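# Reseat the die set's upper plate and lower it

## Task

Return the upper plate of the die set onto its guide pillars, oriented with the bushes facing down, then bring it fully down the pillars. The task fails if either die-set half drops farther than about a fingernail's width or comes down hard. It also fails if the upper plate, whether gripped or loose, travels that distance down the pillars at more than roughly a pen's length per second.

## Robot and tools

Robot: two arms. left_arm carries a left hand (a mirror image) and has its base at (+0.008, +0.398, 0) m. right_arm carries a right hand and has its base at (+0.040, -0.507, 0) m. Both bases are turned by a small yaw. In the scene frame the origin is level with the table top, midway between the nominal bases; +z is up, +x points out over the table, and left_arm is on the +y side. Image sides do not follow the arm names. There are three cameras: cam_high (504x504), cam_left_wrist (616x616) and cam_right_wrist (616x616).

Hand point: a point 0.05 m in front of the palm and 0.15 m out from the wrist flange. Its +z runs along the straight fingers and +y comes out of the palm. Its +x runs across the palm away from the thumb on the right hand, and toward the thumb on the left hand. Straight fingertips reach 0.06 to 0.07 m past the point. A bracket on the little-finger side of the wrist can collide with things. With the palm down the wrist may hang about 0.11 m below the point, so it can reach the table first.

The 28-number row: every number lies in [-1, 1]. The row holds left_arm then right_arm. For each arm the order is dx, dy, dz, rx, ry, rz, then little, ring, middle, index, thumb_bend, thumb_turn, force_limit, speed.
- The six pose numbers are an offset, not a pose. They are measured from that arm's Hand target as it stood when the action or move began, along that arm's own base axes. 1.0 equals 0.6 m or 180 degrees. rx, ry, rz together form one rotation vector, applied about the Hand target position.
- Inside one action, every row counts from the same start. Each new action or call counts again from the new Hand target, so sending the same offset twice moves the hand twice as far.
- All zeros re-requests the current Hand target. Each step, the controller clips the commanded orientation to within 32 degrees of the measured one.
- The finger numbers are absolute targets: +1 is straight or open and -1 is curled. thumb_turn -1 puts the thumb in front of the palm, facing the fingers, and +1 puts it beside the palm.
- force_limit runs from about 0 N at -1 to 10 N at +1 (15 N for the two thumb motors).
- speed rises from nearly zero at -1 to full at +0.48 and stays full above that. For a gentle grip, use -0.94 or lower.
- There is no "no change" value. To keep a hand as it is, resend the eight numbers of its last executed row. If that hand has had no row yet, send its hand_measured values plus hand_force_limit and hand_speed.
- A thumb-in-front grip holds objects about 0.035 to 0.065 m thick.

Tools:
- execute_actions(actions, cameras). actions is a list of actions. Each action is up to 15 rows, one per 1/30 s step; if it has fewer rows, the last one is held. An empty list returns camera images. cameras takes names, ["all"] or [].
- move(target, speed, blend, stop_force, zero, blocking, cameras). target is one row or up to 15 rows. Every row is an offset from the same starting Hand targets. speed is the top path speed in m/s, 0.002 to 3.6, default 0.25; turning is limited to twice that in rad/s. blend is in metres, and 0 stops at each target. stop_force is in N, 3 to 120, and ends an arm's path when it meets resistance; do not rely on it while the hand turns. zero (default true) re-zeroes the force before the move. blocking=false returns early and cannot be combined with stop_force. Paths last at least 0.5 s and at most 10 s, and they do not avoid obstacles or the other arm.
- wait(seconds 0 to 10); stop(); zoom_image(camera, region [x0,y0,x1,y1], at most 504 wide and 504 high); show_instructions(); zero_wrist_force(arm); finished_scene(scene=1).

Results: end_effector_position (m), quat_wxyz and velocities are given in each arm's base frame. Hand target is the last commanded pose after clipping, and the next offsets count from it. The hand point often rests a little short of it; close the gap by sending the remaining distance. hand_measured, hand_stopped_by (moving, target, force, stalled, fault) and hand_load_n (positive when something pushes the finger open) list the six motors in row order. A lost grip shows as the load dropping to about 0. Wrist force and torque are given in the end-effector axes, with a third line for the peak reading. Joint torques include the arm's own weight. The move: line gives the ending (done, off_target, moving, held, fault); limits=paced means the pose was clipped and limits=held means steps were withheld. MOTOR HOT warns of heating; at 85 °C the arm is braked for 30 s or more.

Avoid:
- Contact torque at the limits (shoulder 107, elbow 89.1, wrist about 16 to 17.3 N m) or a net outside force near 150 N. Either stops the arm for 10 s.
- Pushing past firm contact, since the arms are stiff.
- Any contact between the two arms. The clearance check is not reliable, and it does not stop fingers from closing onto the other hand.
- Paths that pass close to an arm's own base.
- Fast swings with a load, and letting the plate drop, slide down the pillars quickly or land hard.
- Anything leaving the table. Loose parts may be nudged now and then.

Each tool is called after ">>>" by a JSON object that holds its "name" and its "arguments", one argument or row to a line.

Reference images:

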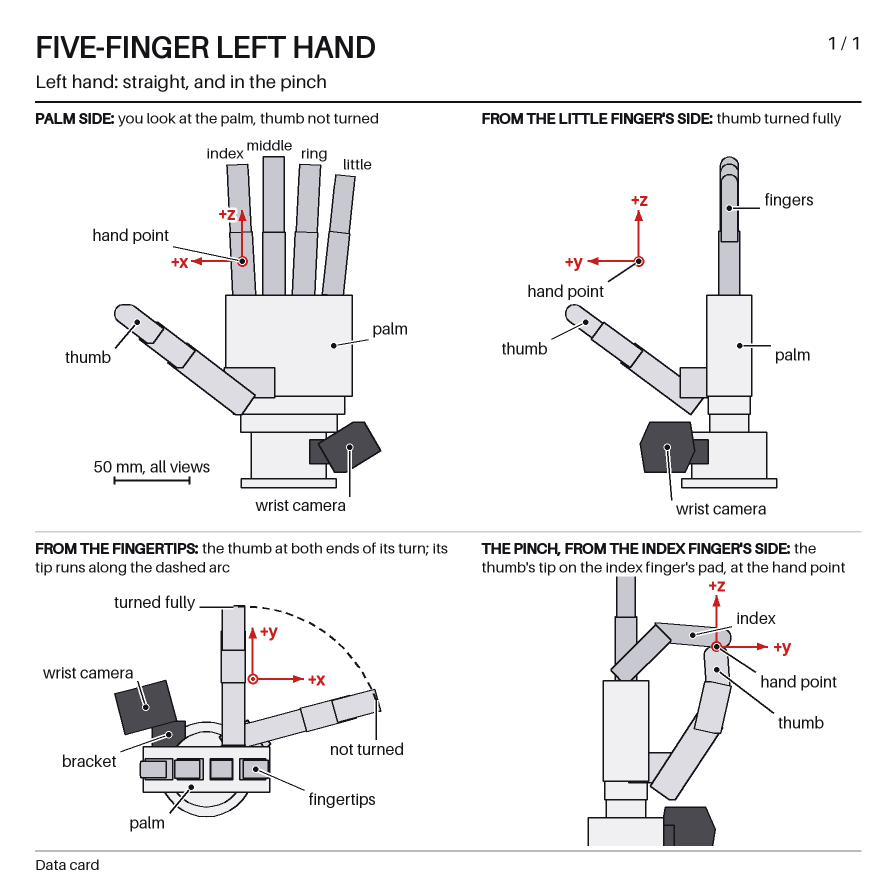

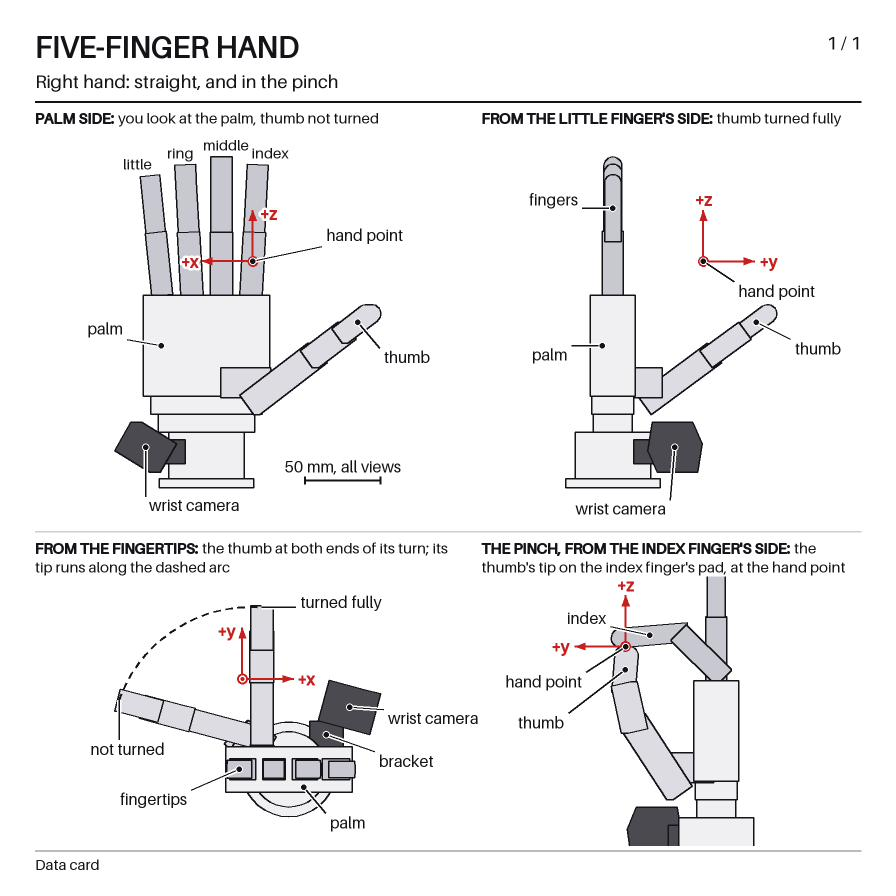

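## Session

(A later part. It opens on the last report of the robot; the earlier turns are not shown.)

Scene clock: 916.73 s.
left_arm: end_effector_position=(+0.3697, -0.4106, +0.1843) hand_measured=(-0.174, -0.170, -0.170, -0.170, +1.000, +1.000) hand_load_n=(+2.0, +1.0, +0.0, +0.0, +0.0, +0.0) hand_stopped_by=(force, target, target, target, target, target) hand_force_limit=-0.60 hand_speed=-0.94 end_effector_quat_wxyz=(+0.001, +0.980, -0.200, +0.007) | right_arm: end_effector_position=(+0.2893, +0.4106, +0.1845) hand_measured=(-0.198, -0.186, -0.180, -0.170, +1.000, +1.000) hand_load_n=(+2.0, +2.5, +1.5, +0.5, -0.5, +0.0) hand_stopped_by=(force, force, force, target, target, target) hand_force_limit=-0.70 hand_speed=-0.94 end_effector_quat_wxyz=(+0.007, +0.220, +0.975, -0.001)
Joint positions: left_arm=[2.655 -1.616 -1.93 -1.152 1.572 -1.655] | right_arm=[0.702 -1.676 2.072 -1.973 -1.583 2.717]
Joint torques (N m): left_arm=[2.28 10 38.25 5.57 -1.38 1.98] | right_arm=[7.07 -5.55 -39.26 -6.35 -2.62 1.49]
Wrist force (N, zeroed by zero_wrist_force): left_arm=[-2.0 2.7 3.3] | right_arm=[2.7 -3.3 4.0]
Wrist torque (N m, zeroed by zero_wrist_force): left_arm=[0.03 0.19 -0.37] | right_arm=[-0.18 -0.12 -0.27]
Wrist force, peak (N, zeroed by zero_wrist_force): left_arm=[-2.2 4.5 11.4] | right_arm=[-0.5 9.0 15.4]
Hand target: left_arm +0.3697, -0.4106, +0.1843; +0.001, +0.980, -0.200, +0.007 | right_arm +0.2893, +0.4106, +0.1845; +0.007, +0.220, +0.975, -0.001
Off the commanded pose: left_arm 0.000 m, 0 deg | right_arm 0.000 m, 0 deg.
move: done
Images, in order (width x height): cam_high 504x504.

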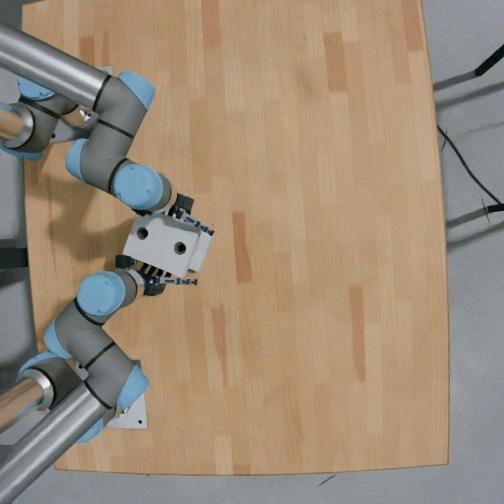

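>>> {"name": "move", "arguments": {
  "target": [0,0,-0.002,0,0,0,-0.24,-0.17,-0.17,-0.17,1,1,-0.6,-0.94,0,0,-0.002,0,0,0,-0.25,-0.25,-0.25,-0.17,1,1,-0.7,-0.94],
  "speed": 0.006,
  "cameras": ["cam_high"]
}}

>>> {"name": "zoom_image", "arguments": {
  "camera": "cam_high",
  "region": [168, 234, 194, 260]
}}

>>> {"name": "zoom_image", "arguments": {
  "camera": "cam_high",
  "region": [130, 220, 156, 246]
}}

Scene clock: 933.40 s.
left_arm: end_effector_position=(+0.3697, -0.4106, +0.1831) hand_measured=(-0.174, -0.170, -0.170, -0.170, +1.000, +1.000) hand_load_n=(+0.0, +0.0, +0.0, +0.0, +0.0, +0.0) hand_stopped_by=(force, target, target, target, target, target) hand_force_limit=-0.60 hand_speed=-0.94 end_effector_quat_wxyz=(+0.001, +0.980, -0.200, +0.007) | right_arm: end_effector_position=(+0.2893, +0.4106, +0.1833) hand_measured=(-0.198, -0.186, -0.180, -0.170, +1.000, +1.000) hand_load_n=(+1.5, +1.0, +0.0, +0.0, +0.0, +0.0) hand_stopped_by=(force, force, force, target, target, target) hand_force_limit=-0.70 hand_speed=-0.94 end_effector_quat_wxyz=(+0.007, +0.220, +0.975, -0.001)
Joint positions: left_arm=[2.655 -1.617 -1.932 -1.149 1.572 -1.655] | right_arm=[0.702 -1.674 2.074 -1.977 -1.583 2.717]
Joint torques (N m): left_arm=[2.24 9.52 7.06 4.75 -1.36 1.77] | right_arm=[7.13 -5.13 -9.87 -4.96 -2.49 1.07]
Wrist force (N, zeroed by zero_wrist_force): left_arm=[0.0 0.8 -0.2] | right_arm=[0.8 -1.1 1.2]
Wrist torque (N m, zeroed by zero_wrist_force): left_arm=[0.10 -0.02 -0.22] | right_arm=[-0.09 -0.04 -0.15]
Wrist force, peak (N, zeroed by zero_wrist_force): left_arm=[-1.6 2.7 3.8] | right_arm=[2.8 -3.3 4.4]
Hand target: left_arm +0.3697, -0.4106, +0.1831; +0.001, +0.980, -0.200, +0.007 | right_arm +0.2893, +0.4106, +0.1833; +0.007, +0.220, +0.975, -0.001
Off the commanded pose: left_arm 0.000 m, 0 deg | right_arm 0.000 m, 0 deg.
move: done
Images, in order (width x height): cam_high 504x504.

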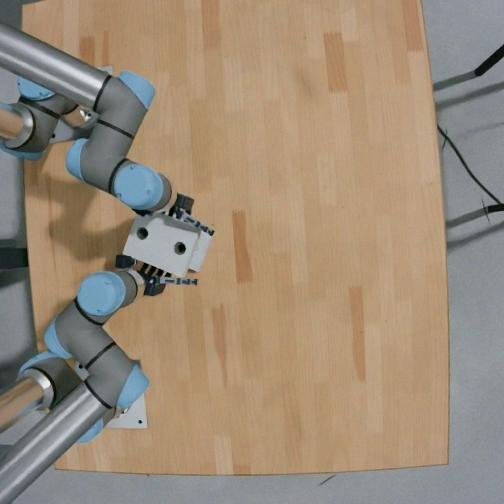

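Scaled by 19.385 from the camera's 504x504 image, which has a finer 720x720 frame.

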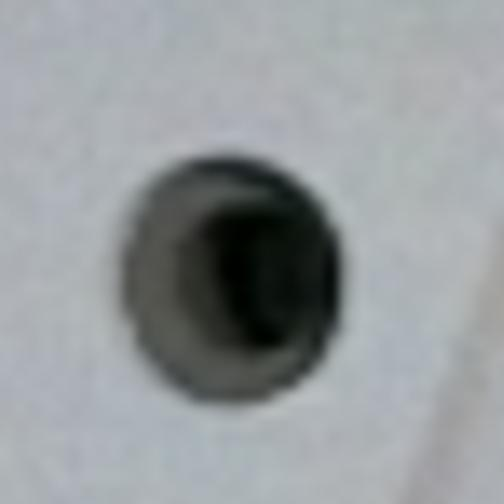

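Scaled by 19.385 from the camera's 504x504 image, which has a finer 720x720 frame.

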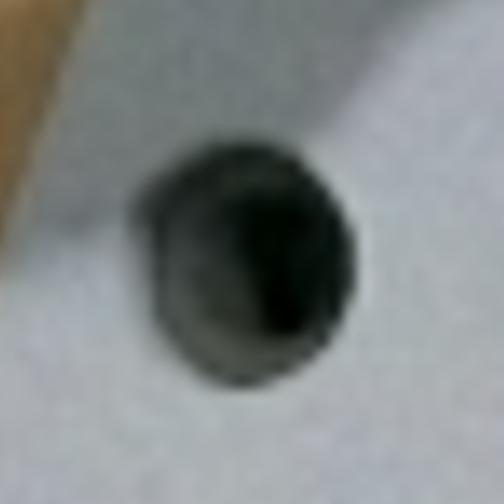

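>>> {"name": "move", "arguments": {
  "target": [
    [0,0,0.0025,0,0,0,-0.24,-0.17,-0.17,-0.17,1,1,-0.6,-0.94,0,0,0.0025,0,0,0,-0.25,-0.25,-0.25,-0.17,1,1,-0.7,-0.94]
  ],
  "speed": 0.01
}}

>>> {"name": "move", "arguments": {
  "target": [
    [0.002,0.0001,0,0,0,-0.00834,-0.24,-0.17,-0.17,-0.17,1,1,-0.6,-0.94,-0.0013,0.00164,0,0,0,-0.00834,-0.25,-0.25,-0.25,-0.17,1,1,-0.7,-0.94]
  ],
  "speed": 0.01,
  "cameras": ["cam_high"]
}}

>>> {"name": "zoom_image", "arguments": {
  "camera": "cam_high",
  "region": [168, 234, 194, 260]
}}

>>> {"name": "zoom_image", "arguments": {
  "camera": "cam_high",
  "region": [130, 220, 156, 246]
}}

Scene clock: 952.07 s.
left_arm: end_effector_position=(+0.3696, -0.4106, +0.1845) hand_measured=(-0.174, -0.170, -0.170, -0.170, +1.000, +1.000) hand_load_n=(+5.0, +3.0, +0.0, +0.0, +0.0, +0.0) hand_stopped_by=(force, target, target, target, target, target) hand_force_limit=-0.60 hand_speed=-0.94 end_effector_quat_wxyz=(+0.001, +0.980, -0.200, +0.007) | right_arm: end_effector_position=(+0.2893, +0.4106, +0.1847) hand_measured=(-0.198, -0.186, -0.180, -0.170, +1.000, +1.000) hand_load_n=(+7.5, +7.0, +5.5, +2.0, +0.0, +0.0) hand_stopped_by=(force, force, force, target, target, target) hand_force_limit=-0.70 hand_speed=-0.94 end_effector_quat_wxyz=(+0.007, +0.220, +0.975, -0.002)
Joint positions: left_arm=[2.655 -1.616 -1.93 -1.153 1.572 -1.655] | right_arm=[0.702 -1.676 2.072 -1.972 -1.583 2.717]
Joint torques (N m): left_arm=[2.01 47.12 40.44 0.22 -1.36 0.51] | right_arm=[6.93 -39.62 -45.04 -1.37 -2.62 -0.55]
Wrist force (N, zeroed by zero_wrist_force): left_arm=[1.6 4.9 10.6] | right_arm=[-0.2 9.8 18.7]
Wrist torque (N m, zeroed by zero_wrist_force): left_arm=[-0.08 0.57 -0.44] | right_arm=[0.24 -0.81 0.36]
Wrist force, peak (N, zeroed by zero_wrist_force): left_arm=[1.6 4.9 10.6] | right_arm=[-0.2 9.8 18.7]
Hand target: left_arm +0.3697, -0.4106, +0.1846; +0.001, +0.980, -0.200, +0.007 | right_arm +0.2893, +0.4106, +0.1848; +0.007, +0.220, +0.975, -0.001
Off the commanded pose: left_arm 0.000 m, 0 deg | right_arm 0.000 m, 0 deg.
move: done

Scene clock: 953.67 s.
left_arm: end_effector_position=(+0.3708, -0.4106, +0.1846) hand_measured=(-0.174, -0.170, -0.170, -0.170, +1.000, +1.000) hand_load_n=(+3.0, +2.5, +0.0, +1.0, +0.0, +0.0) hand_stopped_by=(force, target, target, target, target, target) hand_force_limit=-0.60 hand_speed=-0.94 end_effector_quat_wxyz=(+0.001, +0.977, -0.212, +0.007) | right_arm: end_effector_position=(+0.2886, +0.4116, +0.1848) hand_measured=(-0.198, -0.186, -0.180, -0.170, +1.000, +1.000) hand_load_n=(+4.0, +4.5, +4.5, +3.0, +0.0, +0.0) hand_stopped_by=(force, force, force, target, target, target) hand_force_limit=-0.70 hand_speed=-0.94 end_effector_quat_wxyz=(+0.007, +0.233, +0.972, -0.002)
Joint positions: left_arm=[2.659 -1.62 -1.925 -1.153 1.572 -1.626] | right_arm=[0.709 -1.673 2.069 -1.972 -1.583 2.75]
Joint torques (N m): left_arm=[2.48 11.34 39.47 0.53 -1.41 2.45] | right_arm=[9.71 -8.39 -47.13 -3.07 -2.54 1.56]
Wrist force (N, zeroed by zero_wrist_force): left_arm=[-0.5 0.5 7.4] | right_arm=[2.4 -7.4 12.0]
Wrist torque (N m, zeroed by zero_wrist_force): left_arm=[0.00 0.39 -0.32] | right_arm=[-0.29 -0.34 -0.56]
Wrist force, peak (N, zeroed by zero_wrist_force): left_arm=[2.0 5.3 11.9] | right_arm=[-0.1 9.8 19.1]
Hand target: left_arm +0.3709, -0.4106, +0.1846; +0.001, +0.977, -0.212, +0.007 | right_arm +0.2886, +0.4116, +0.1848; +0.007, +0.233, +0.972, -0.002
Off the commanded pose: left_arm 0.000 m, 0 deg | right_arm 0.000 m, 0 deg.
move: done
Images, in order (width x height): cam_high 504x504.

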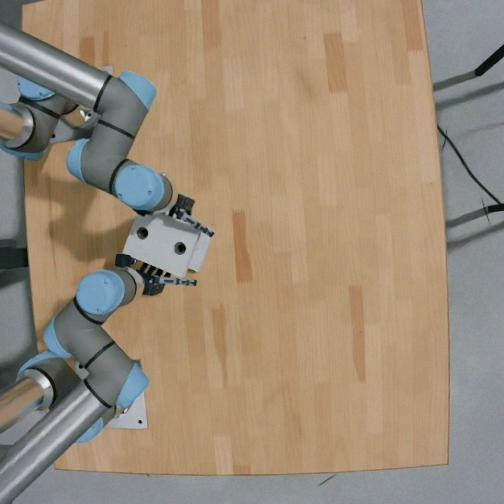

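Scaled by 19.385 from the camera's 504x504 image, which has a finer 720x720 frame.

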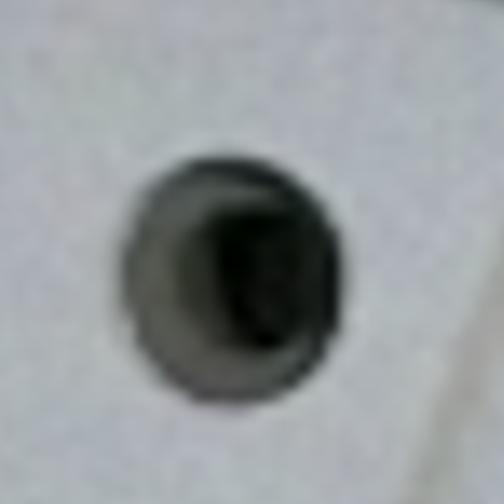

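Scaled by 19.385 from the camera's 504x504 image, which has a finer 720x720 frame.

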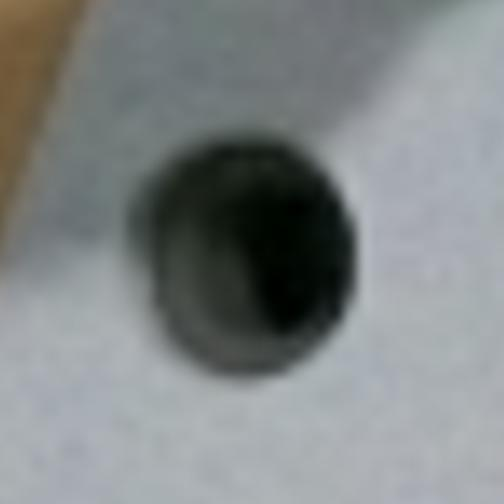

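>>> {"name": "move", "arguments": {
  "target": [
    [-0.001,0.0,0.0005,-0.0018,-0.0038,0.004,-0.24,-0.17,-0.17,-0.17,1,1,-0.6,-0.94,0.0006,-0.0008,0.0005,-0.0018,-0.0038,0.004,-0.25,-0.25,-0.25,-0.17,1,1,-0.7,-0.94]
  ],
  "speed": 0.01
}}

>>> {"name": "move", "arguments": {
  "target": [
    [0,0,0.0015,0,0,0,-0.24,-0.17,-0.17,-0.17,1,1,-0.6,-0.94,0,0,0.0015,0,0,0,-0.25,-0.25,-0.25,-0.17,1,1,-0.7,-0.94]
  ],
  "speed": 0.01,
  "cameras": ["cam_high"]
}}

>>> {"name": "zoom_image", "arguments": {
  "camera": "cam_high",
  "region": [168, 234, 194, 260]
}}

>>> {"name": "zoom_image", "arguments": {
  "camera": "cam_high",
  "region": [130, 220, 156, 246]
}}

Scene clock: 959.93 s.
left_arm: end_effector_position=(+0.3703, -0.4106, +0.1849) hand_measured=(-0.174, -0.170, -0.170, -0.170, +1.000, +1.000) hand_load_n=(+0.0, +0.5, +0.0, +5.5, +0.0, +0.0) hand_stopped_by=(force, target, target, target, target, target) hand_force_limit=-0.60 hand_speed=-0.94 end_effector_quat_wxyz=(+0.003, +0.978, -0.206, +0.013) | right_arm: end_effector_position=(+0.2889, +0.4111, +0.1851) hand_measured=(-0.198, -0.186, -0.180, -0.170, +1.000, +1.000) hand_load_n=(+2.0, +3.5, +6.0, +6.0, +0.0, +0.0) hand_stopped_by=(force, force, force, target, target, target) hand_force_limit=-0.70 hand_speed=-0.94 end_effector_quat_wxyz=(+0.013, +0.227, +0.974, -0.003)
Joint positions: left_arm=[2.657 -1.612 -1.938 -1.135 1.573 -1.64] | right_arm=[0.713 -1.675 2.072 -1.979 -1.595 2.742]
Joint torques (N m): left_arm=[-5.01 45.14 8.75 4.35 1.08 -1.9] | right_arm=[11.05 -36.91 -13.86 -7.49 -2.4 -0.95]
Wrist force (N, zeroed by zero_wrist_force): left_arm=[6.6 0.6 7.4] | right_arm=[-0.5 -0.1 13.5]
Wrist torque (N m, zeroed by zero_wrist_force): left_arm=[0.00 -0.09 0.06] | right_arm=[-0.04 -0.23 -0.28]
Wrist force, peak (N, zeroed by zero_wrist_force): left_arm=[6.3 0.4 9.1] | right_arm=[2.8 -8.7 13.0]
Hand target: left_arm +0.3703, -0.4106, +0.1849; +0.003, +0.978, -0.206, +0.013 | right_arm +0.2889, +0.4111, +0.1851; +0.013, +0.227, +0.974, -0.003
Off the commanded pose: left_arm 0.000 m, 0 deg | right_arm 0.000 m, 0 deg.
move: done

Scene clock: 960.63 s.
left_arm: end_effector_position=(+0.3702, -0.4106, +0.1857) hand_measured=(-0.174, -0.170, -0.170, -0.170, +1.000, +1.000) hand_load_n=(+2.0, +2.5, +1.0, +5.5, +0.0, -0.5) hand_stopped_by=(force, target, target, target, target, target) hand_force_limit=-0.60 hand_speed=-0.94 end_effector_quat_wxyz=(+0.003, +0.978, -0.206, +0.013) | right_arm: end_effector_position=(+0.2889, +0.4111, +0.1859) hand_measured=(-0.198, -0.186, -0.180, -0.170, +1.000, +1.000) hand_load_n=(+5.0, +6.5, +8.0, +6.5, +0.0, +0.0) hand_stopped_by=(force, force, force, target, target, target) hand_force_limit=-0.70 hand_speed=-0.94 end_effector_quat_wxyz=(+0.013, +0.227, +0.974, -0.003)
Joint positions: left_arm=[2.657 -1.611 -1.936 -1.138 1.573 -1.64] | right_arm=[0.713 -1.675 2.071 -1.977 -1.595 2.741]
Joint torques (N m): left_arm=[-4.97 48.56 42.23 0.78 1.04 -1.95] | right_arm=[9.13 -41.8 -48.23 -2.13 -2.74 -1.04]
Wrist force (N, zeroed by zero_wrist_force): left_arm=[2.1 5.2 12.9] | right_arm=[0.9 6.2 20.4]
Wrist torque (N m, zeroed by zero_wrist_force): left_arm=[-0.11 0.26 -0.14] | right_arm=[0.16 -0.54 -0.08]
Wrist force, peak (N, zeroed by zero_wrist_force): left_arm=[2.2 5.6 13.5] | right_arm=[0.4 5.8 21.2]
Hand target: left_arm +0.3703, -0.4106, +0.1858; +0.003, +0.978, -0.206, +0.013 | right_arm +0.2889, +0.4111, +0.1860; +0.013, +0.227, +0.974, -0.003
Off the commanded pose: left_arm 0.000 m, 0 deg | right_arm 0.000 m, 0 deg.
move: done
Images, in order (width x height): cam_high 504x504.

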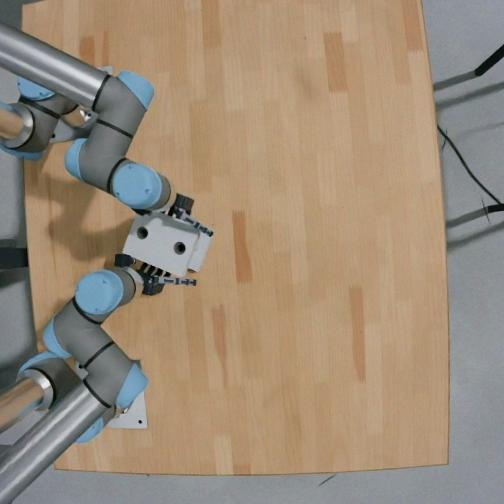

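Scaled by 19.385 from the camera's 504x504 image, which has a finer 720x720 frame.

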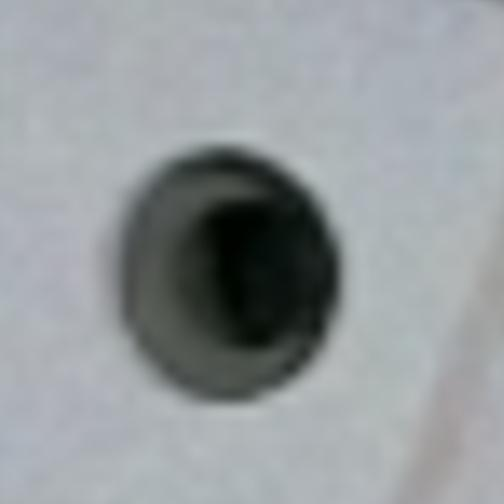

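Scaled by 19.385 from the camera's 504x504 image, which has a finer 720x720 frame.

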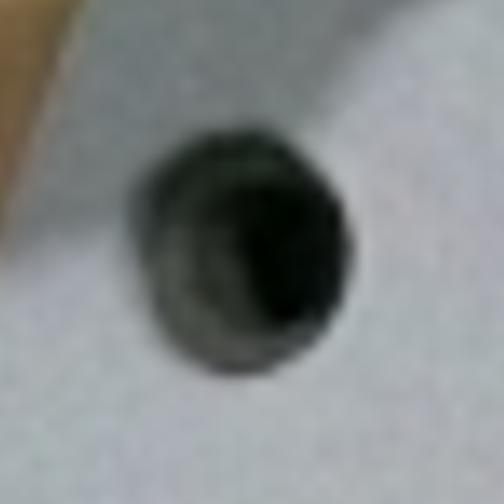

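>>> {"name": "move", "arguments": {
  "target": [
    [-0.0006,0.0003,0.0008,-0.0035,-0.0076,0,-0.24,-0.17,-0.17,-0.17,1,1,-0.6,-0.94,-0.0006,0.0003,0.0008,-0.0035,-0.0076,0,-0.25,-0.25,-0.25,-0.17,1,1,-0.7,-0.94]
  ],
  "speed": 0.01,
  "cameras": ["cam_high"]
}}

>>> {"name": "zoom_image", "arguments": {
  "camera": "cam_high",
  "region": [168, 234, 194, 260]
}}

>>> {"name": "zoom_image", "arguments": {
  "camera": "cam_high",
  "region": [130, 220, 156, 246]
}}

Scene clock: 966.60 s.
left_arm: end_effector_position=(+0.3699, -0.4104, +0.1863) hand_measured=(-0.174, -0.170, -0.170, -0.170, +1.000, +1.000) hand_load_n=(+0.0, +0.0, +0.0, +4.5, +0.0, +0.0) hand_stopped_by=(force, target, target, target, target, target) hand_force_limit=-0.60 hand_speed=-0.94 end_effector_quat_wxyz=(+0.006, +0.978, -0.206, +0.026) | right_arm: end_effector_position=(+0.2886, +0.4113, +0.1865) hand_measured=(-0.198, -0.186, -0.180, -0.170, +1.000, +1.000) hand_load_n=(+0.5, +0.0, +3.0, +5.5, -0.5, +0.0) hand_stopped_by=(force, force, force, target, target, target) hand_force_limit=-0.70 hand_speed=-0.94 end_effector_quat_wxyz=(+0.026, +0.227, +0.974, -0.006)
Joint positions: left_arm=[2.656 -1.599 -1.958 -1.102 1.574 -1.641] | right_arm=[0.728 -1.676 2.075 -1.992 -1.62 2.756]
Joint torques (N m): left_arm=[-5.11 43.39 8.16 4.75 1.15 -1.98] | right_arm=[11.92 -31.93 -12.24 -6.86 -2.67 1.01]
Wrist force (N, zeroed by zero_wrist_force): left_arm=[3.3 1.5 5.9] | right_arm=[0.0 -5.3 5.4]
Wrist torque (N m, zeroed by zero_wrist_force): left_arm=[-0.05 -0.07 0.04] | right_arm=[-0.21 0.05 -0.17]
Wrist force, peak (N, zeroed by zero_wrist_force): left_arm=[-0.7 5.3 15.4] | right_arm=[0.9 5.7 22.2]
Hand target: left_arm +0.3699, -0.4104, +0.1863; +0.006, +0.978, -0.206, +0.026 | right_arm +0.2886, +0.4113, +0.1865; +0.026, +0.227, +0.974, -0.006
Off the commanded pose: left_arm 0.000 m, 0 deg | right_arm 0.000 m, 0 deg.
move: done
Images, in order (width x height): cam_high 504x504.

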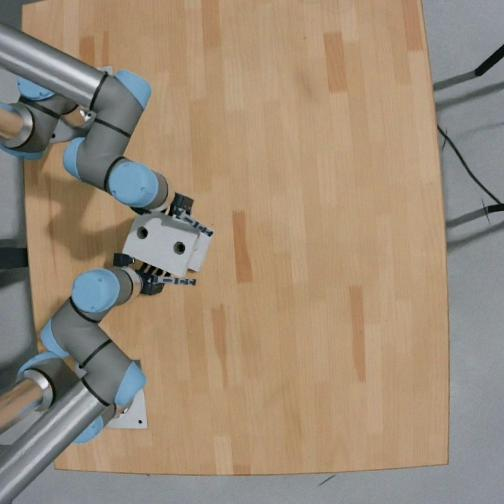

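Scaled by 19.385 from the camera's 504x504 image, which has a finer 720x720 frame.

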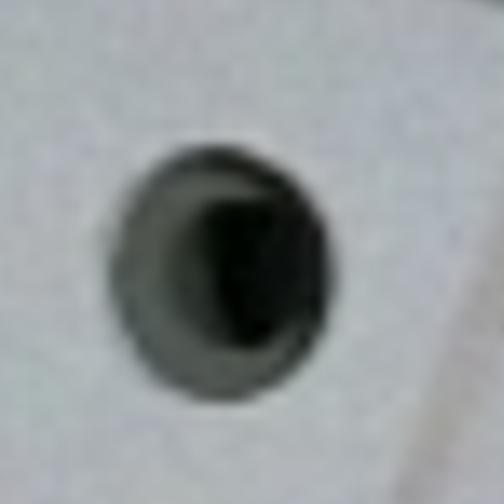

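Scaled by 19.385 from the camera's 504x504 image, which has a finer 720x720 frame.

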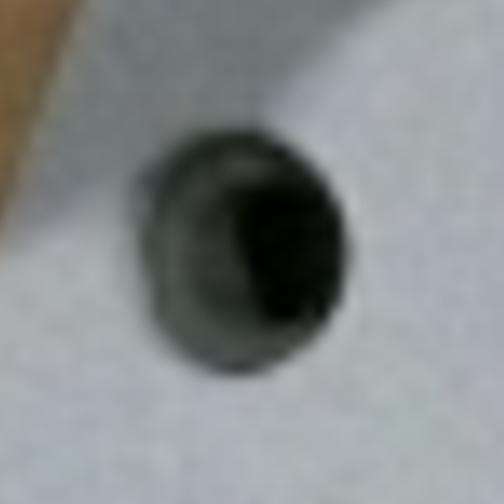

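>>> {"name": "execute_actions", "arguments": {
  "actions": []
}}

>>> {"name": "zoom_image", "arguments": {
  "camera": "cam_high",
  "region": [120, 200, 220, 290]
}}

Scene clock: 977.93 s.
left_arm: end_effector_position=(+0.3699, -0.4104, +0.1863) hand_measured=(-0.174, -0.170, -0.170, -0.170, +1.000, +1.000) hand_load_n=(+0.0, +0.5, +0.0, +5.0, +0.0, +0.0) hand_stopped_by=(force, target, target, target, target, target) hand_force_limit=-0.60 hand_speed=-0.94 end_effector_quat_wxyz=(+0.006, +0.978, -0.206, +0.026) | right_arm: end_effector_position=(+0.2886, +0.4113, +0.1865) hand_measured=(-0.198, -0.186, -0.180, -0.170, +1.000, +1.000) hand_load_n=(+0.5, +0.0, +3.0, +5.5, +0.0, +0.0) hand_stopped_by=(force, force, force, target, target, target) hand_force_limit=-0.70 hand_speed=-0.94 end_effector_quat_wxyz=(+0.026, +0.227, +0.974, -0.006)
Joint positions: left_arm=[2.656 -1.599 -1.958 -1.102 1.574 -1.641] | right_arm=[0.728 -1.676 2.075 -1.992 -1.62 2.756]
Joint velocities: within noise
Joint torques (N m): left_arm=[-5.03 43.05 7.85 4.87 1.12 -1.97] | right_arm=[11.16 -31.87 -12.37 -7.17 -2.52 1.01]
Motor temperatures (°C): left_arm=[35 32 36 44 41 47] | right_arm=[36 35 34 44 38 39]
Wrist force (N, zeroed by zero_wrist_force): left_arm=[3.4 2.0 5.8] | right_arm=[0.1 -5.4 5.8]
Wrist torque (N m, zeroed by zero_wrist_force): left_arm=[0.04 -0.08 0.02] | right_arm=[-0.23 0.03 -0.17]
Wrist force, peak (N, zeroed by zero_wrist_force): left_arm=[3.7 1.5 6.2] | right_arm=[0.0 -5.4 6.0]
Hand target: left_arm +0.3699, -0.4104, +0.1863; +0.006, +0.978, -0.206, +0.026 | right_arm +0.2886, +0.4113, +0.1865; +0.026, +0.227, +0.974, -0.006
Off the commanded pose: left_arm 0.000 m, 0 deg | right_arm 0.000 m, 0 deg.

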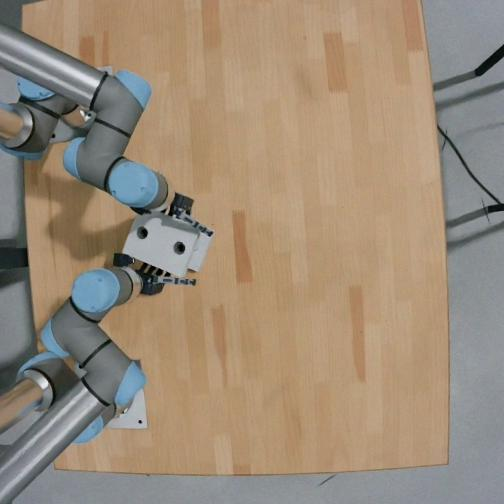

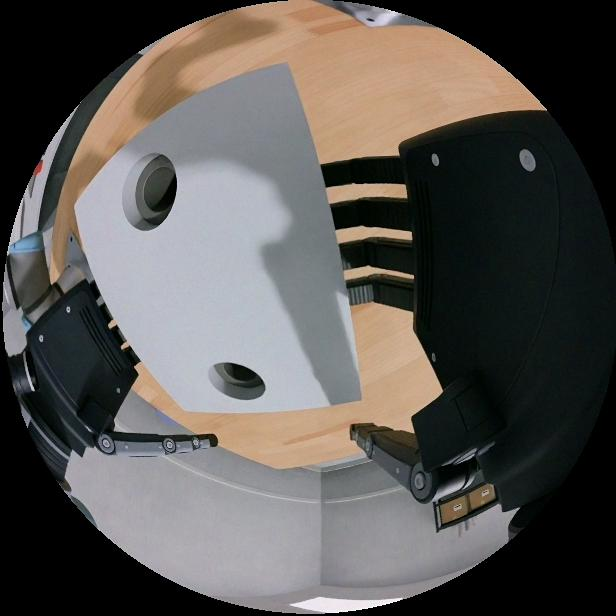

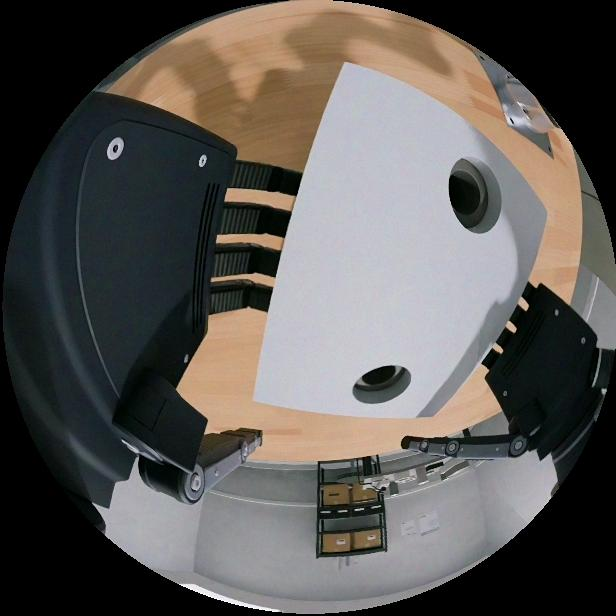

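Scaled by 5.040 from the camera's 504x504 image, which has a finer 720x720 frame.

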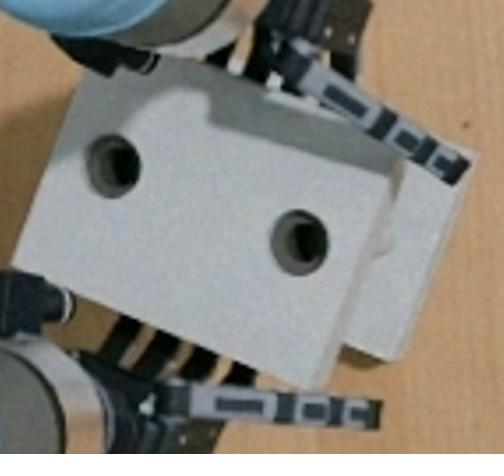

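>>> {"name": "zoom_image", "arguments": {
  "camera": "cam_left_wrist",
  "region": [100, 130, 220, 250]
}}

>>> {"name": "zoom_image", "arguments": {
  "camera": "cam_left_wrist",
  "region": [190, 340, 290, 440]
}}

>>> {"name": "zoom_image", "arguments": {
  "camera": "cam_right_wrist",
  "region": [420, 140, 520, 240]
}}

>>> {"name": "zoom_image", "arguments": {
  "camera": "cam_right_wrist",
  "region": [330, 340, 430, 440]
}}

Scaled by 4.200 from the camera's 616x616 image, which has a finer 880x880 frame.

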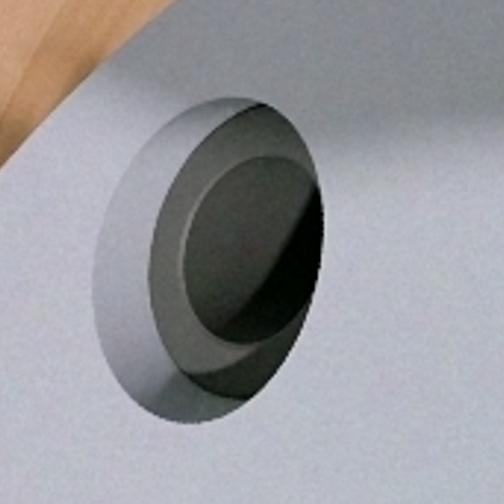

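Scaled by 5.040 from the camera's 616x616 image, which has a finer 880x880 frame.

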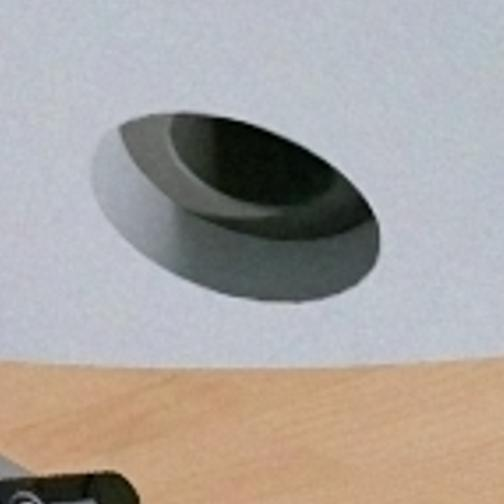

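Scaled by 5.040 from the camera's 616x616 image, which has a finer 880x880 frame.

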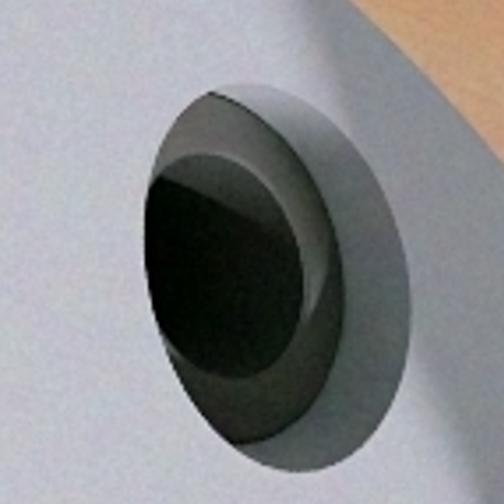

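Scaled by 5.040 from the camera's 616x616 image, which has a finer 880x880 frame.

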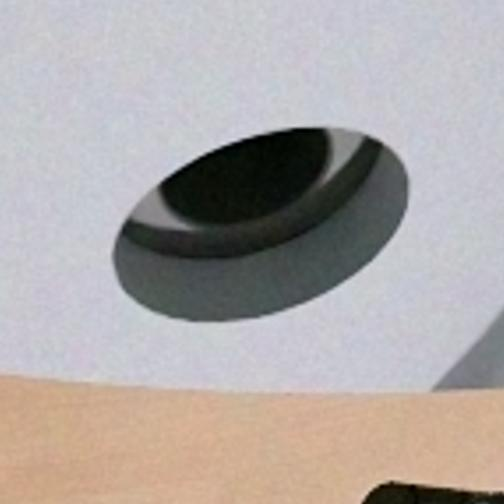

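>>> {"name": "zoom_image", "arguments": {
  "camera": "cam_high",
  "region": [168, 234, 194, 260]
}}

>>> {"name": "zoom_image", "arguments": {
  "camera": "cam_high",
  "region": [130, 220, 156, 246]
}}

Scaled by 19.385 from the camera's 504x504 image, which has a finer 720x720 frame.

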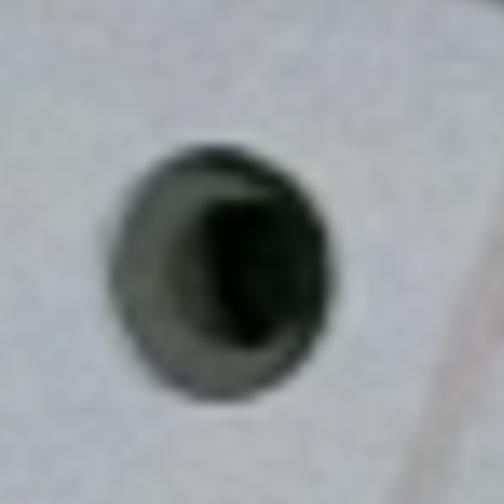

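Scaled by 19.385 from the camera's 504x504 image, which has a finer 720x720 frame.

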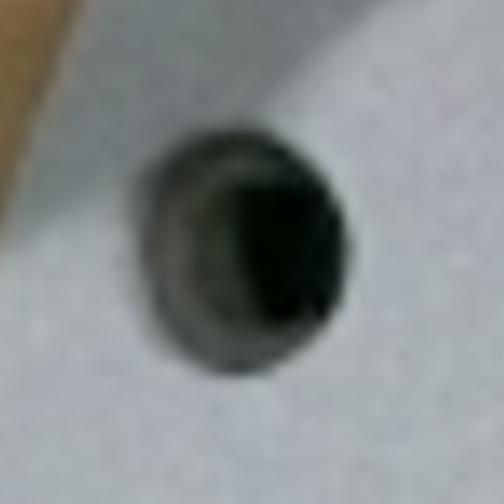

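>>> {"name": "move", "arguments": {
  "target": [0,0,0.00167,0,0,0,-0.24,-0.17,-0.17,-0.17,1,1,-0.6,-0.94,0,0,0.00167,0,0,0,-0.25,-0.25,-0.25,-0.17,1,1,-0.7,-0.94],
  "speed": 0.01,
  "cameras": ["cam_high"]
}}

>>> {"name": "zoom_image", "arguments": {
  "camera": "cam_high",
  "region": [168, 234, 194, 260]
}}

>>> {"name": "zoom_image", "arguments": {
  "camera": "cam_high",
  "region": [130, 220, 156, 246]
}}

Scene clock: 991.93 s.
left_arm: end_effector_position=(+0.3699, -0.4104, +0.1872) hand_measured=(-0.174, -0.170, -0.170, -0.170, +1.000, +1.000) hand_load_n=(+0.0, +0.0, +0.0, +4.0, +0.0, +0.0) hand_stopped_by=(force, target, target, target, target, target) hand_force_limit=-0.60 hand_speed=-0.94 end_effector_quat_wxyz=(+0.006, +0.978, -0.206, +0.026) | right_arm: end_effector_position=(+0.2885, +0.4113, +0.1874) hand_measured=(-0.198, -0.186, -0.180, -0.170, +1.000, +1.000) hand_load_n=(+0.5, +2.0, +4.5, +4.5, +0.0, +0.0) hand_stopped_by=(force, force, force, target, target, target) hand_force_limit=-0.70 hand_speed=-0.94 end_effector_quat_wxyz=(+0.026, +0.227, +0.974, -0.006)
Joint positions: left_arm=[2.656 -1.598 -1.956 -1.105 1.574 -1.641] | right_arm=[0.728 -1.677 2.074 -1.989 -1.62 2.756]
Joint torques (N m): left_arm=[-5.02 42.8 38.52 0.52 1.08 -2.02] | right_arm=[10.04 -33.98 -42.6 -1.59 -2.6 0.97]
Wrist force (N, zeroed by zero_wrist_force): left_arm=[1.0 0.0 5.1] | right_arm=[1.0 0.5 8.5]
Wrist torque (N m, zeroed by zero_wrist_force): left_arm=[0.03 -0.05 0.00] | right_arm=[-0.01 -0.09 -0.12]
Wrist force, peak (N, zeroed by zero_wrist_force): left_arm=[3.5 1.7 6.1] | right_arm=[1.2 0.3 8.6]
Hand target: left_arm +0.3699, -0.4104, +0.1873; +0.006, +0.978, -0.206, +0.026 | right_arm +0.2886, +0.4113, +0.1875; +0.026, +0.227, +0.974, -0.006
Off the commanded pose: left_arm 0.000 m, 0 deg | right_arm 0.000 m, 0 deg.
move: done
Images, in order (width x height): cam_high 504x504.

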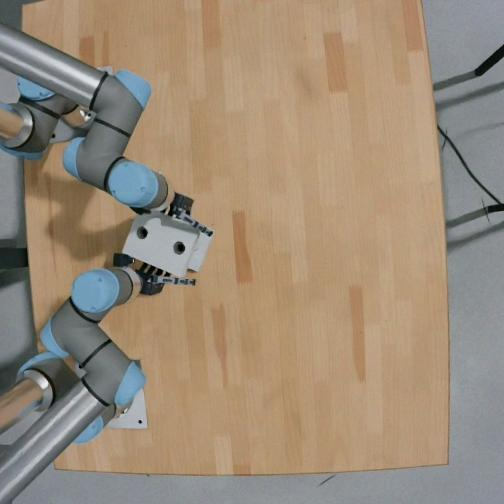

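Scaled by 19.385 from the camera's 504x504 image, which has a finer 720x720 frame.

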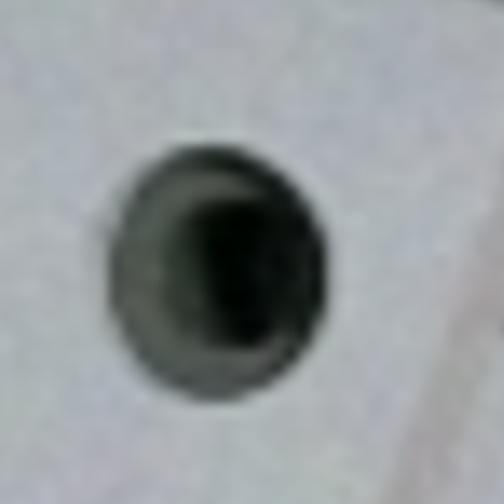

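Scaled by 19.385 from the camera's 504x504 image, which has a finer 720x720 frame.

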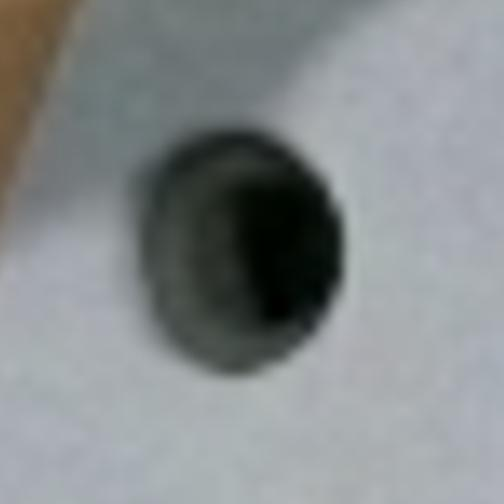

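>>> {"name": "move", "arguments": {
  "target": [0,0,0.00167,0,0,0,-0.24,-0.17,-0.17,-0.17,1,1,-0.6,-0.94,0,0,0.00167,0,0,0,-0.25,-0.25,-0.25,-0.17,1,1,-0.7,-0.94],
  "speed": 0.01,
  "cameras": ["cam_high"]
}}

>>> {"name": "zoom_image", "arguments": {
  "camera": "cam_high",
  "region": [168, 234, 194, 260]
}}

>>> {"name": "zoom_image", "arguments": {
  "camera": "cam_high",
  "region": [130, 220, 156, 246]
}}

Scene clock: 995.63 s.
left_arm: end_effector_position=(+0.3699, -0.4104, +0.1882) hand_measured=(-0.174, -0.170, -0.170, -0.170, +1.000, +1.000) hand_load_n=(+4.0, +3.0, +0.0, +2.0, +0.0, +0.0) hand_stopped_by=(force, target, target, target, target, target) hand_force_limit=-0.60 hand_speed=-0.94 end_effector_quat_wxyz=(+0.006, +0.978, -0.206, +0.026) | right_arm: end_effector_position=(+0.2886, +0.4113, +0.1884) hand_measured=(-0.198, -0.186, -0.180, -0.170, +1.000, +1.000) hand_load_n=(+6.0, +6.0, +5.0, +2.5, +0.0, +0.0) hand_stopped_by=(force, force, force, target, target, target) hand_force_limit=-0.70 hand_speed=-0.94 end_effector_quat_wxyz=(+0.026, +0.227, +0.974, -0.006)
Joint positions: left_arm=[2.656 -1.597 -1.955 -1.107 1.574 -1.641] | right_arm=[0.728 -1.678 2.072 -1.986 -1.62 2.756]
Joint torques (N m): left_arm=[-4.7 46.08 42.43 0.94 0.79 -1.9] | right_arm=[0.11 -37.01 -44.99 -1.76 -2.65 1.18]
Wrist force (N, zeroed by zero_wrist_force): left_arm=[-0.8 4.2 11.1] | right_arm=[1.5 3.9 15.0]
Wrist torque (N m, zeroed by zero_wrist_force): left_arm=[-0.04 0.51 -0.26] | right_arm=[0.09 -0.54 0.04]
Wrist force, peak (N, zeroed by zero_wrist_force): left_arm=[-0.8 4.2 11.1] | right_arm=[1.6 3.7 15.3]
Hand target: left_arm +0.3699, -0.4104, +0.1883; +0.006, +0.978, -0.206, +0.026 | right_arm +0.2886, +0.4113, +0.1885; +0.026, +0.227, +0.974, -0.006
Off the commanded pose: left_arm 0.000 m, 0 deg | right_arm 0.000 m, 0 deg.
move: done
Images, in order (width x height): cam_high 504x504.

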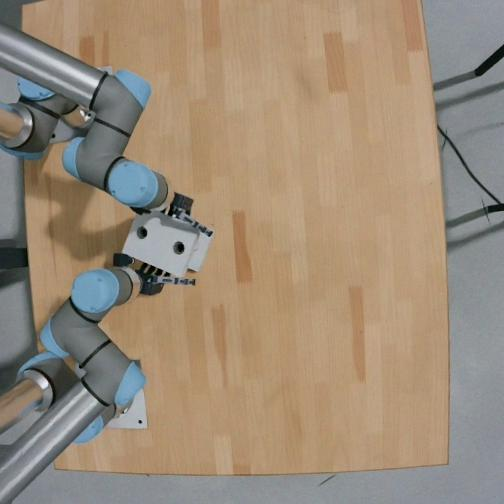

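Scaled by 19.385 from the camera's 504x504 image, which has a finer 720x720 frame.

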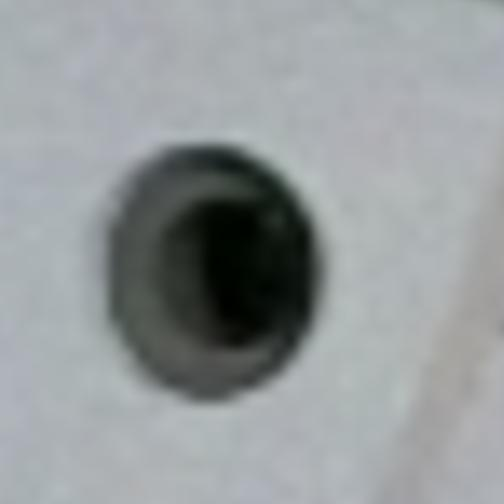

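Scaled by 19.385 from the camera's 504x504 image, which has a finer 720x720 frame.

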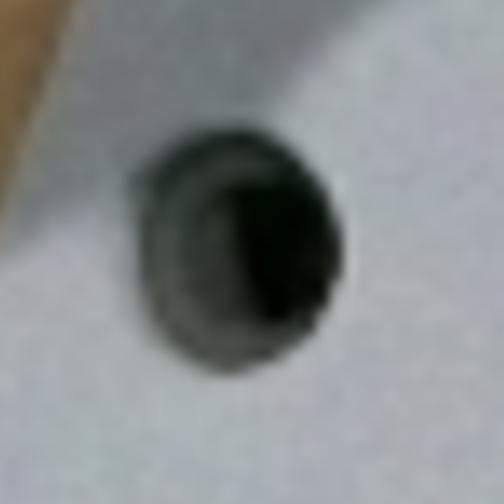

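>>> {"name": "move", "arguments": {
  "target": [0,0,0,-0.00175,-0.0038,0,-0.24,-0.17,-0.17,-0.17,1,1,-0.6,-0.94,0,0,0,-0.00175,-0.0038,0,-0.25,-0.25,-0.25,-0.17,1,1,-0.7,-0.94],
  "speed": 0.01
}}

Scene clock: 1002.87 s.
left_arm: end_effector_position=(+0.3699, -0.4104, +0.1883) hand_measured=(-0.174, -0.170, -0.170, -0.170, +1.000, +1.000) hand_load_n=(+0.0, +0.5, +0.0, +4.0, +0.0, +0.0) hand_stopped_by=(force, target, target, target, target, target) hand_force_limit=-0.60 hand_speed=-0.94 end_effector_quat_wxyz=(+0.007, +0.978, -0.206, +0.033) | right_arm: end_effector_position=(+0.2886, +0.4113, +0.1885) hand_measured=(-0.198, -0.186, -0.180, -0.170, +1.000, +1.000) hand_load_n=(+1.0, +2.5, +4.5, +4.5, +0.0, +0.0) hand_stopped_by=(force, force, force, target, target, target) hand_force_limit=-0.70 hand_speed=-0.94 end_effector_quat_wxyz=(+0.032, +0.227, +0.973, -0.007)
Joint positions: left_arm=[2.656 -1.592 -1.965 -1.089 1.575 -1.641] | right_arm=[0.735 -1.677 2.074 -1.994 -1.632 2.763]
Joint torques (N m): left_arm=[-5.2 42.76 10.41 7.06 1.14 -1.95] | right_arm=[10.48 -7.97 -13.25 -7.76 -2.38 1.03]
Wrist force (N, zeroed by zero_wrist_force): left_arm=[-3.9 -0.3 4.7] | right_arm=[0.6 -5.1 8.7]
Wrist torque (N m, zeroed by zero_wrist_force): left_arm=[0.03 -0.04 -0.07] | right_arm=[-0.17 -0.13 -0.22]
Wrist force, peak (N, zeroed by zero_wrist_force): left_arm=[-2.4 4.3 12.6] | right_arm=[1.5 4.1 16.2]
Hand target: left_arm +0.3699, -0.4104, +0.1883; +0.007, +0.978, -0.206, +0.033 | right_arm +0.2886, +0.4113, +0.1885; +0.032, +0.227, +0.973, -0.007
Off the commanded pose: left_arm 0.000 m, 0 deg | right_arm 0.000 m, 0 deg.
move: done

>>> {"name": "move", "arguments": {
  "target": [0,0,0.00167,0,0,0,-0.24,-0.17,-0.17,-0.17,1,1,-0.6,-0.94,0,0,0.00167,0,0,0,-0.25,-0.25,-0.25,-0.17,1,1,-0.7,-0.94],
  "speed": 0.01,
  "cameras": ["cam_high"]
}}

>>> {"name": "zoom_image", "arguments": {
  "camera": "cam_high",
  "region": [168, 234, 194, 260]
}}

>>> {"name": "zoom_image", "arguments": {
  "camera": "cam_high",
  "region": [130, 220, 156, 246]
}}

Scene clock: 1007.07 s.
left_arm: end_effector_position=(+0.3699, -0.4104, +0.1892) hand_measured=(-0.174, -0.170, -0.170, -0.170, +1.000, +1.000) hand_load_n=(+2.5, +2.5, +0.0, +3.0, +0.0, +0.0) hand_stopped_by=(force, target, target, target, target, target) hand_force_limit=-0.60 hand_speed=-0.94 end_effector_quat_wxyz=(+0.007, +0.978, -0.206, +0.033) | right_arm: end_effector_position=(+0.2885, +0.4113, +0.1894) hand_measured=(-0.198, -0.186, -0.180, -0.170, +1.000, +1.000) hand_load_n=(+4.5, +5.5, +5.0, +3.5, +0.0, +0.0) hand_stopped_by=(force, force, force, target, target, target) hand_force_limit=-0.70 hand_speed=-0.94 end_effector_quat_wxyz=(+0.032, +0.227, +0.973, -0.007)
Joint positions: left_arm=[2.656 -1.59 -1.964 -1.091 1.575 -1.641] | right_arm=[0.735 -1.678 2.073 -1.991 -1.632 2.763]
Joint torques (N m): left_arm=[-4.89 45.76 43.21 1.39 1.14 -1.98] | right_arm=[10.54 -37.97 -46.02 -1.99 -2.52 1.05]
Wrist force (N, zeroed by zero_wrist_force): left_arm=[-3.4 3.5 10.2] | right_arm=[1.7 2.1 13.7]
Wrist torque (N m, zeroed by zero_wrist_force): left_arm=[-0.08 0.34 -0.23] | right_arm=[0.04 -0.45 0.02]
Wrist force, peak (N, zeroed by zero_wrist_force): left_arm=[-3.2 3.8 10.8] | right_arm=[1.5 1.8 14.0]
Hand target: left_arm +0.3699, -0.4104, +0.1893; +0.007, +0.978, -0.206, +0.033 | right_arm +0.2886, +0.4113, +0.1895; +0.032, +0.227, +0.973, -0.007
Off the commanded pose: left_arm 0.000 m, 0 deg | right_arm 0.000 m, 0 deg.
move: done
Images, in order (width x height): cam_high 504x504.

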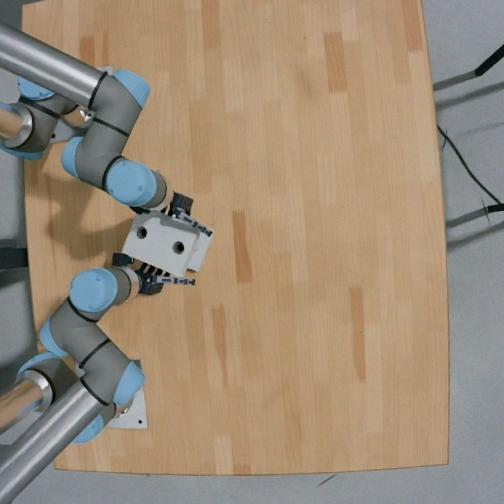

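Scaled by 19.385 from the camera's 504x504 image, which has a finer 720x720 frame.

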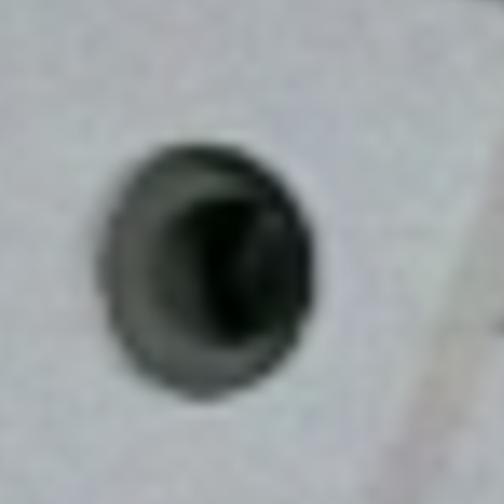

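Scaled by 19.385 from the camera's 504x504 image, which has a finer 720x720 frame.

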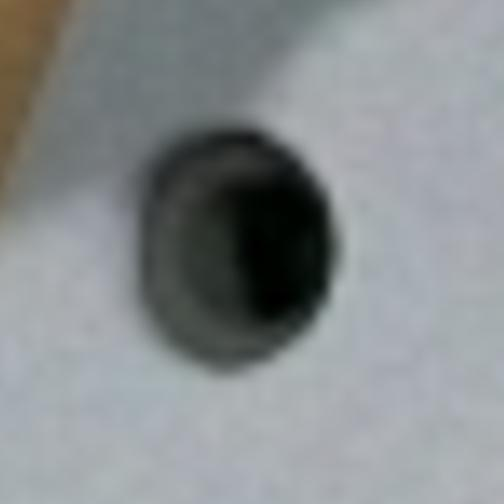

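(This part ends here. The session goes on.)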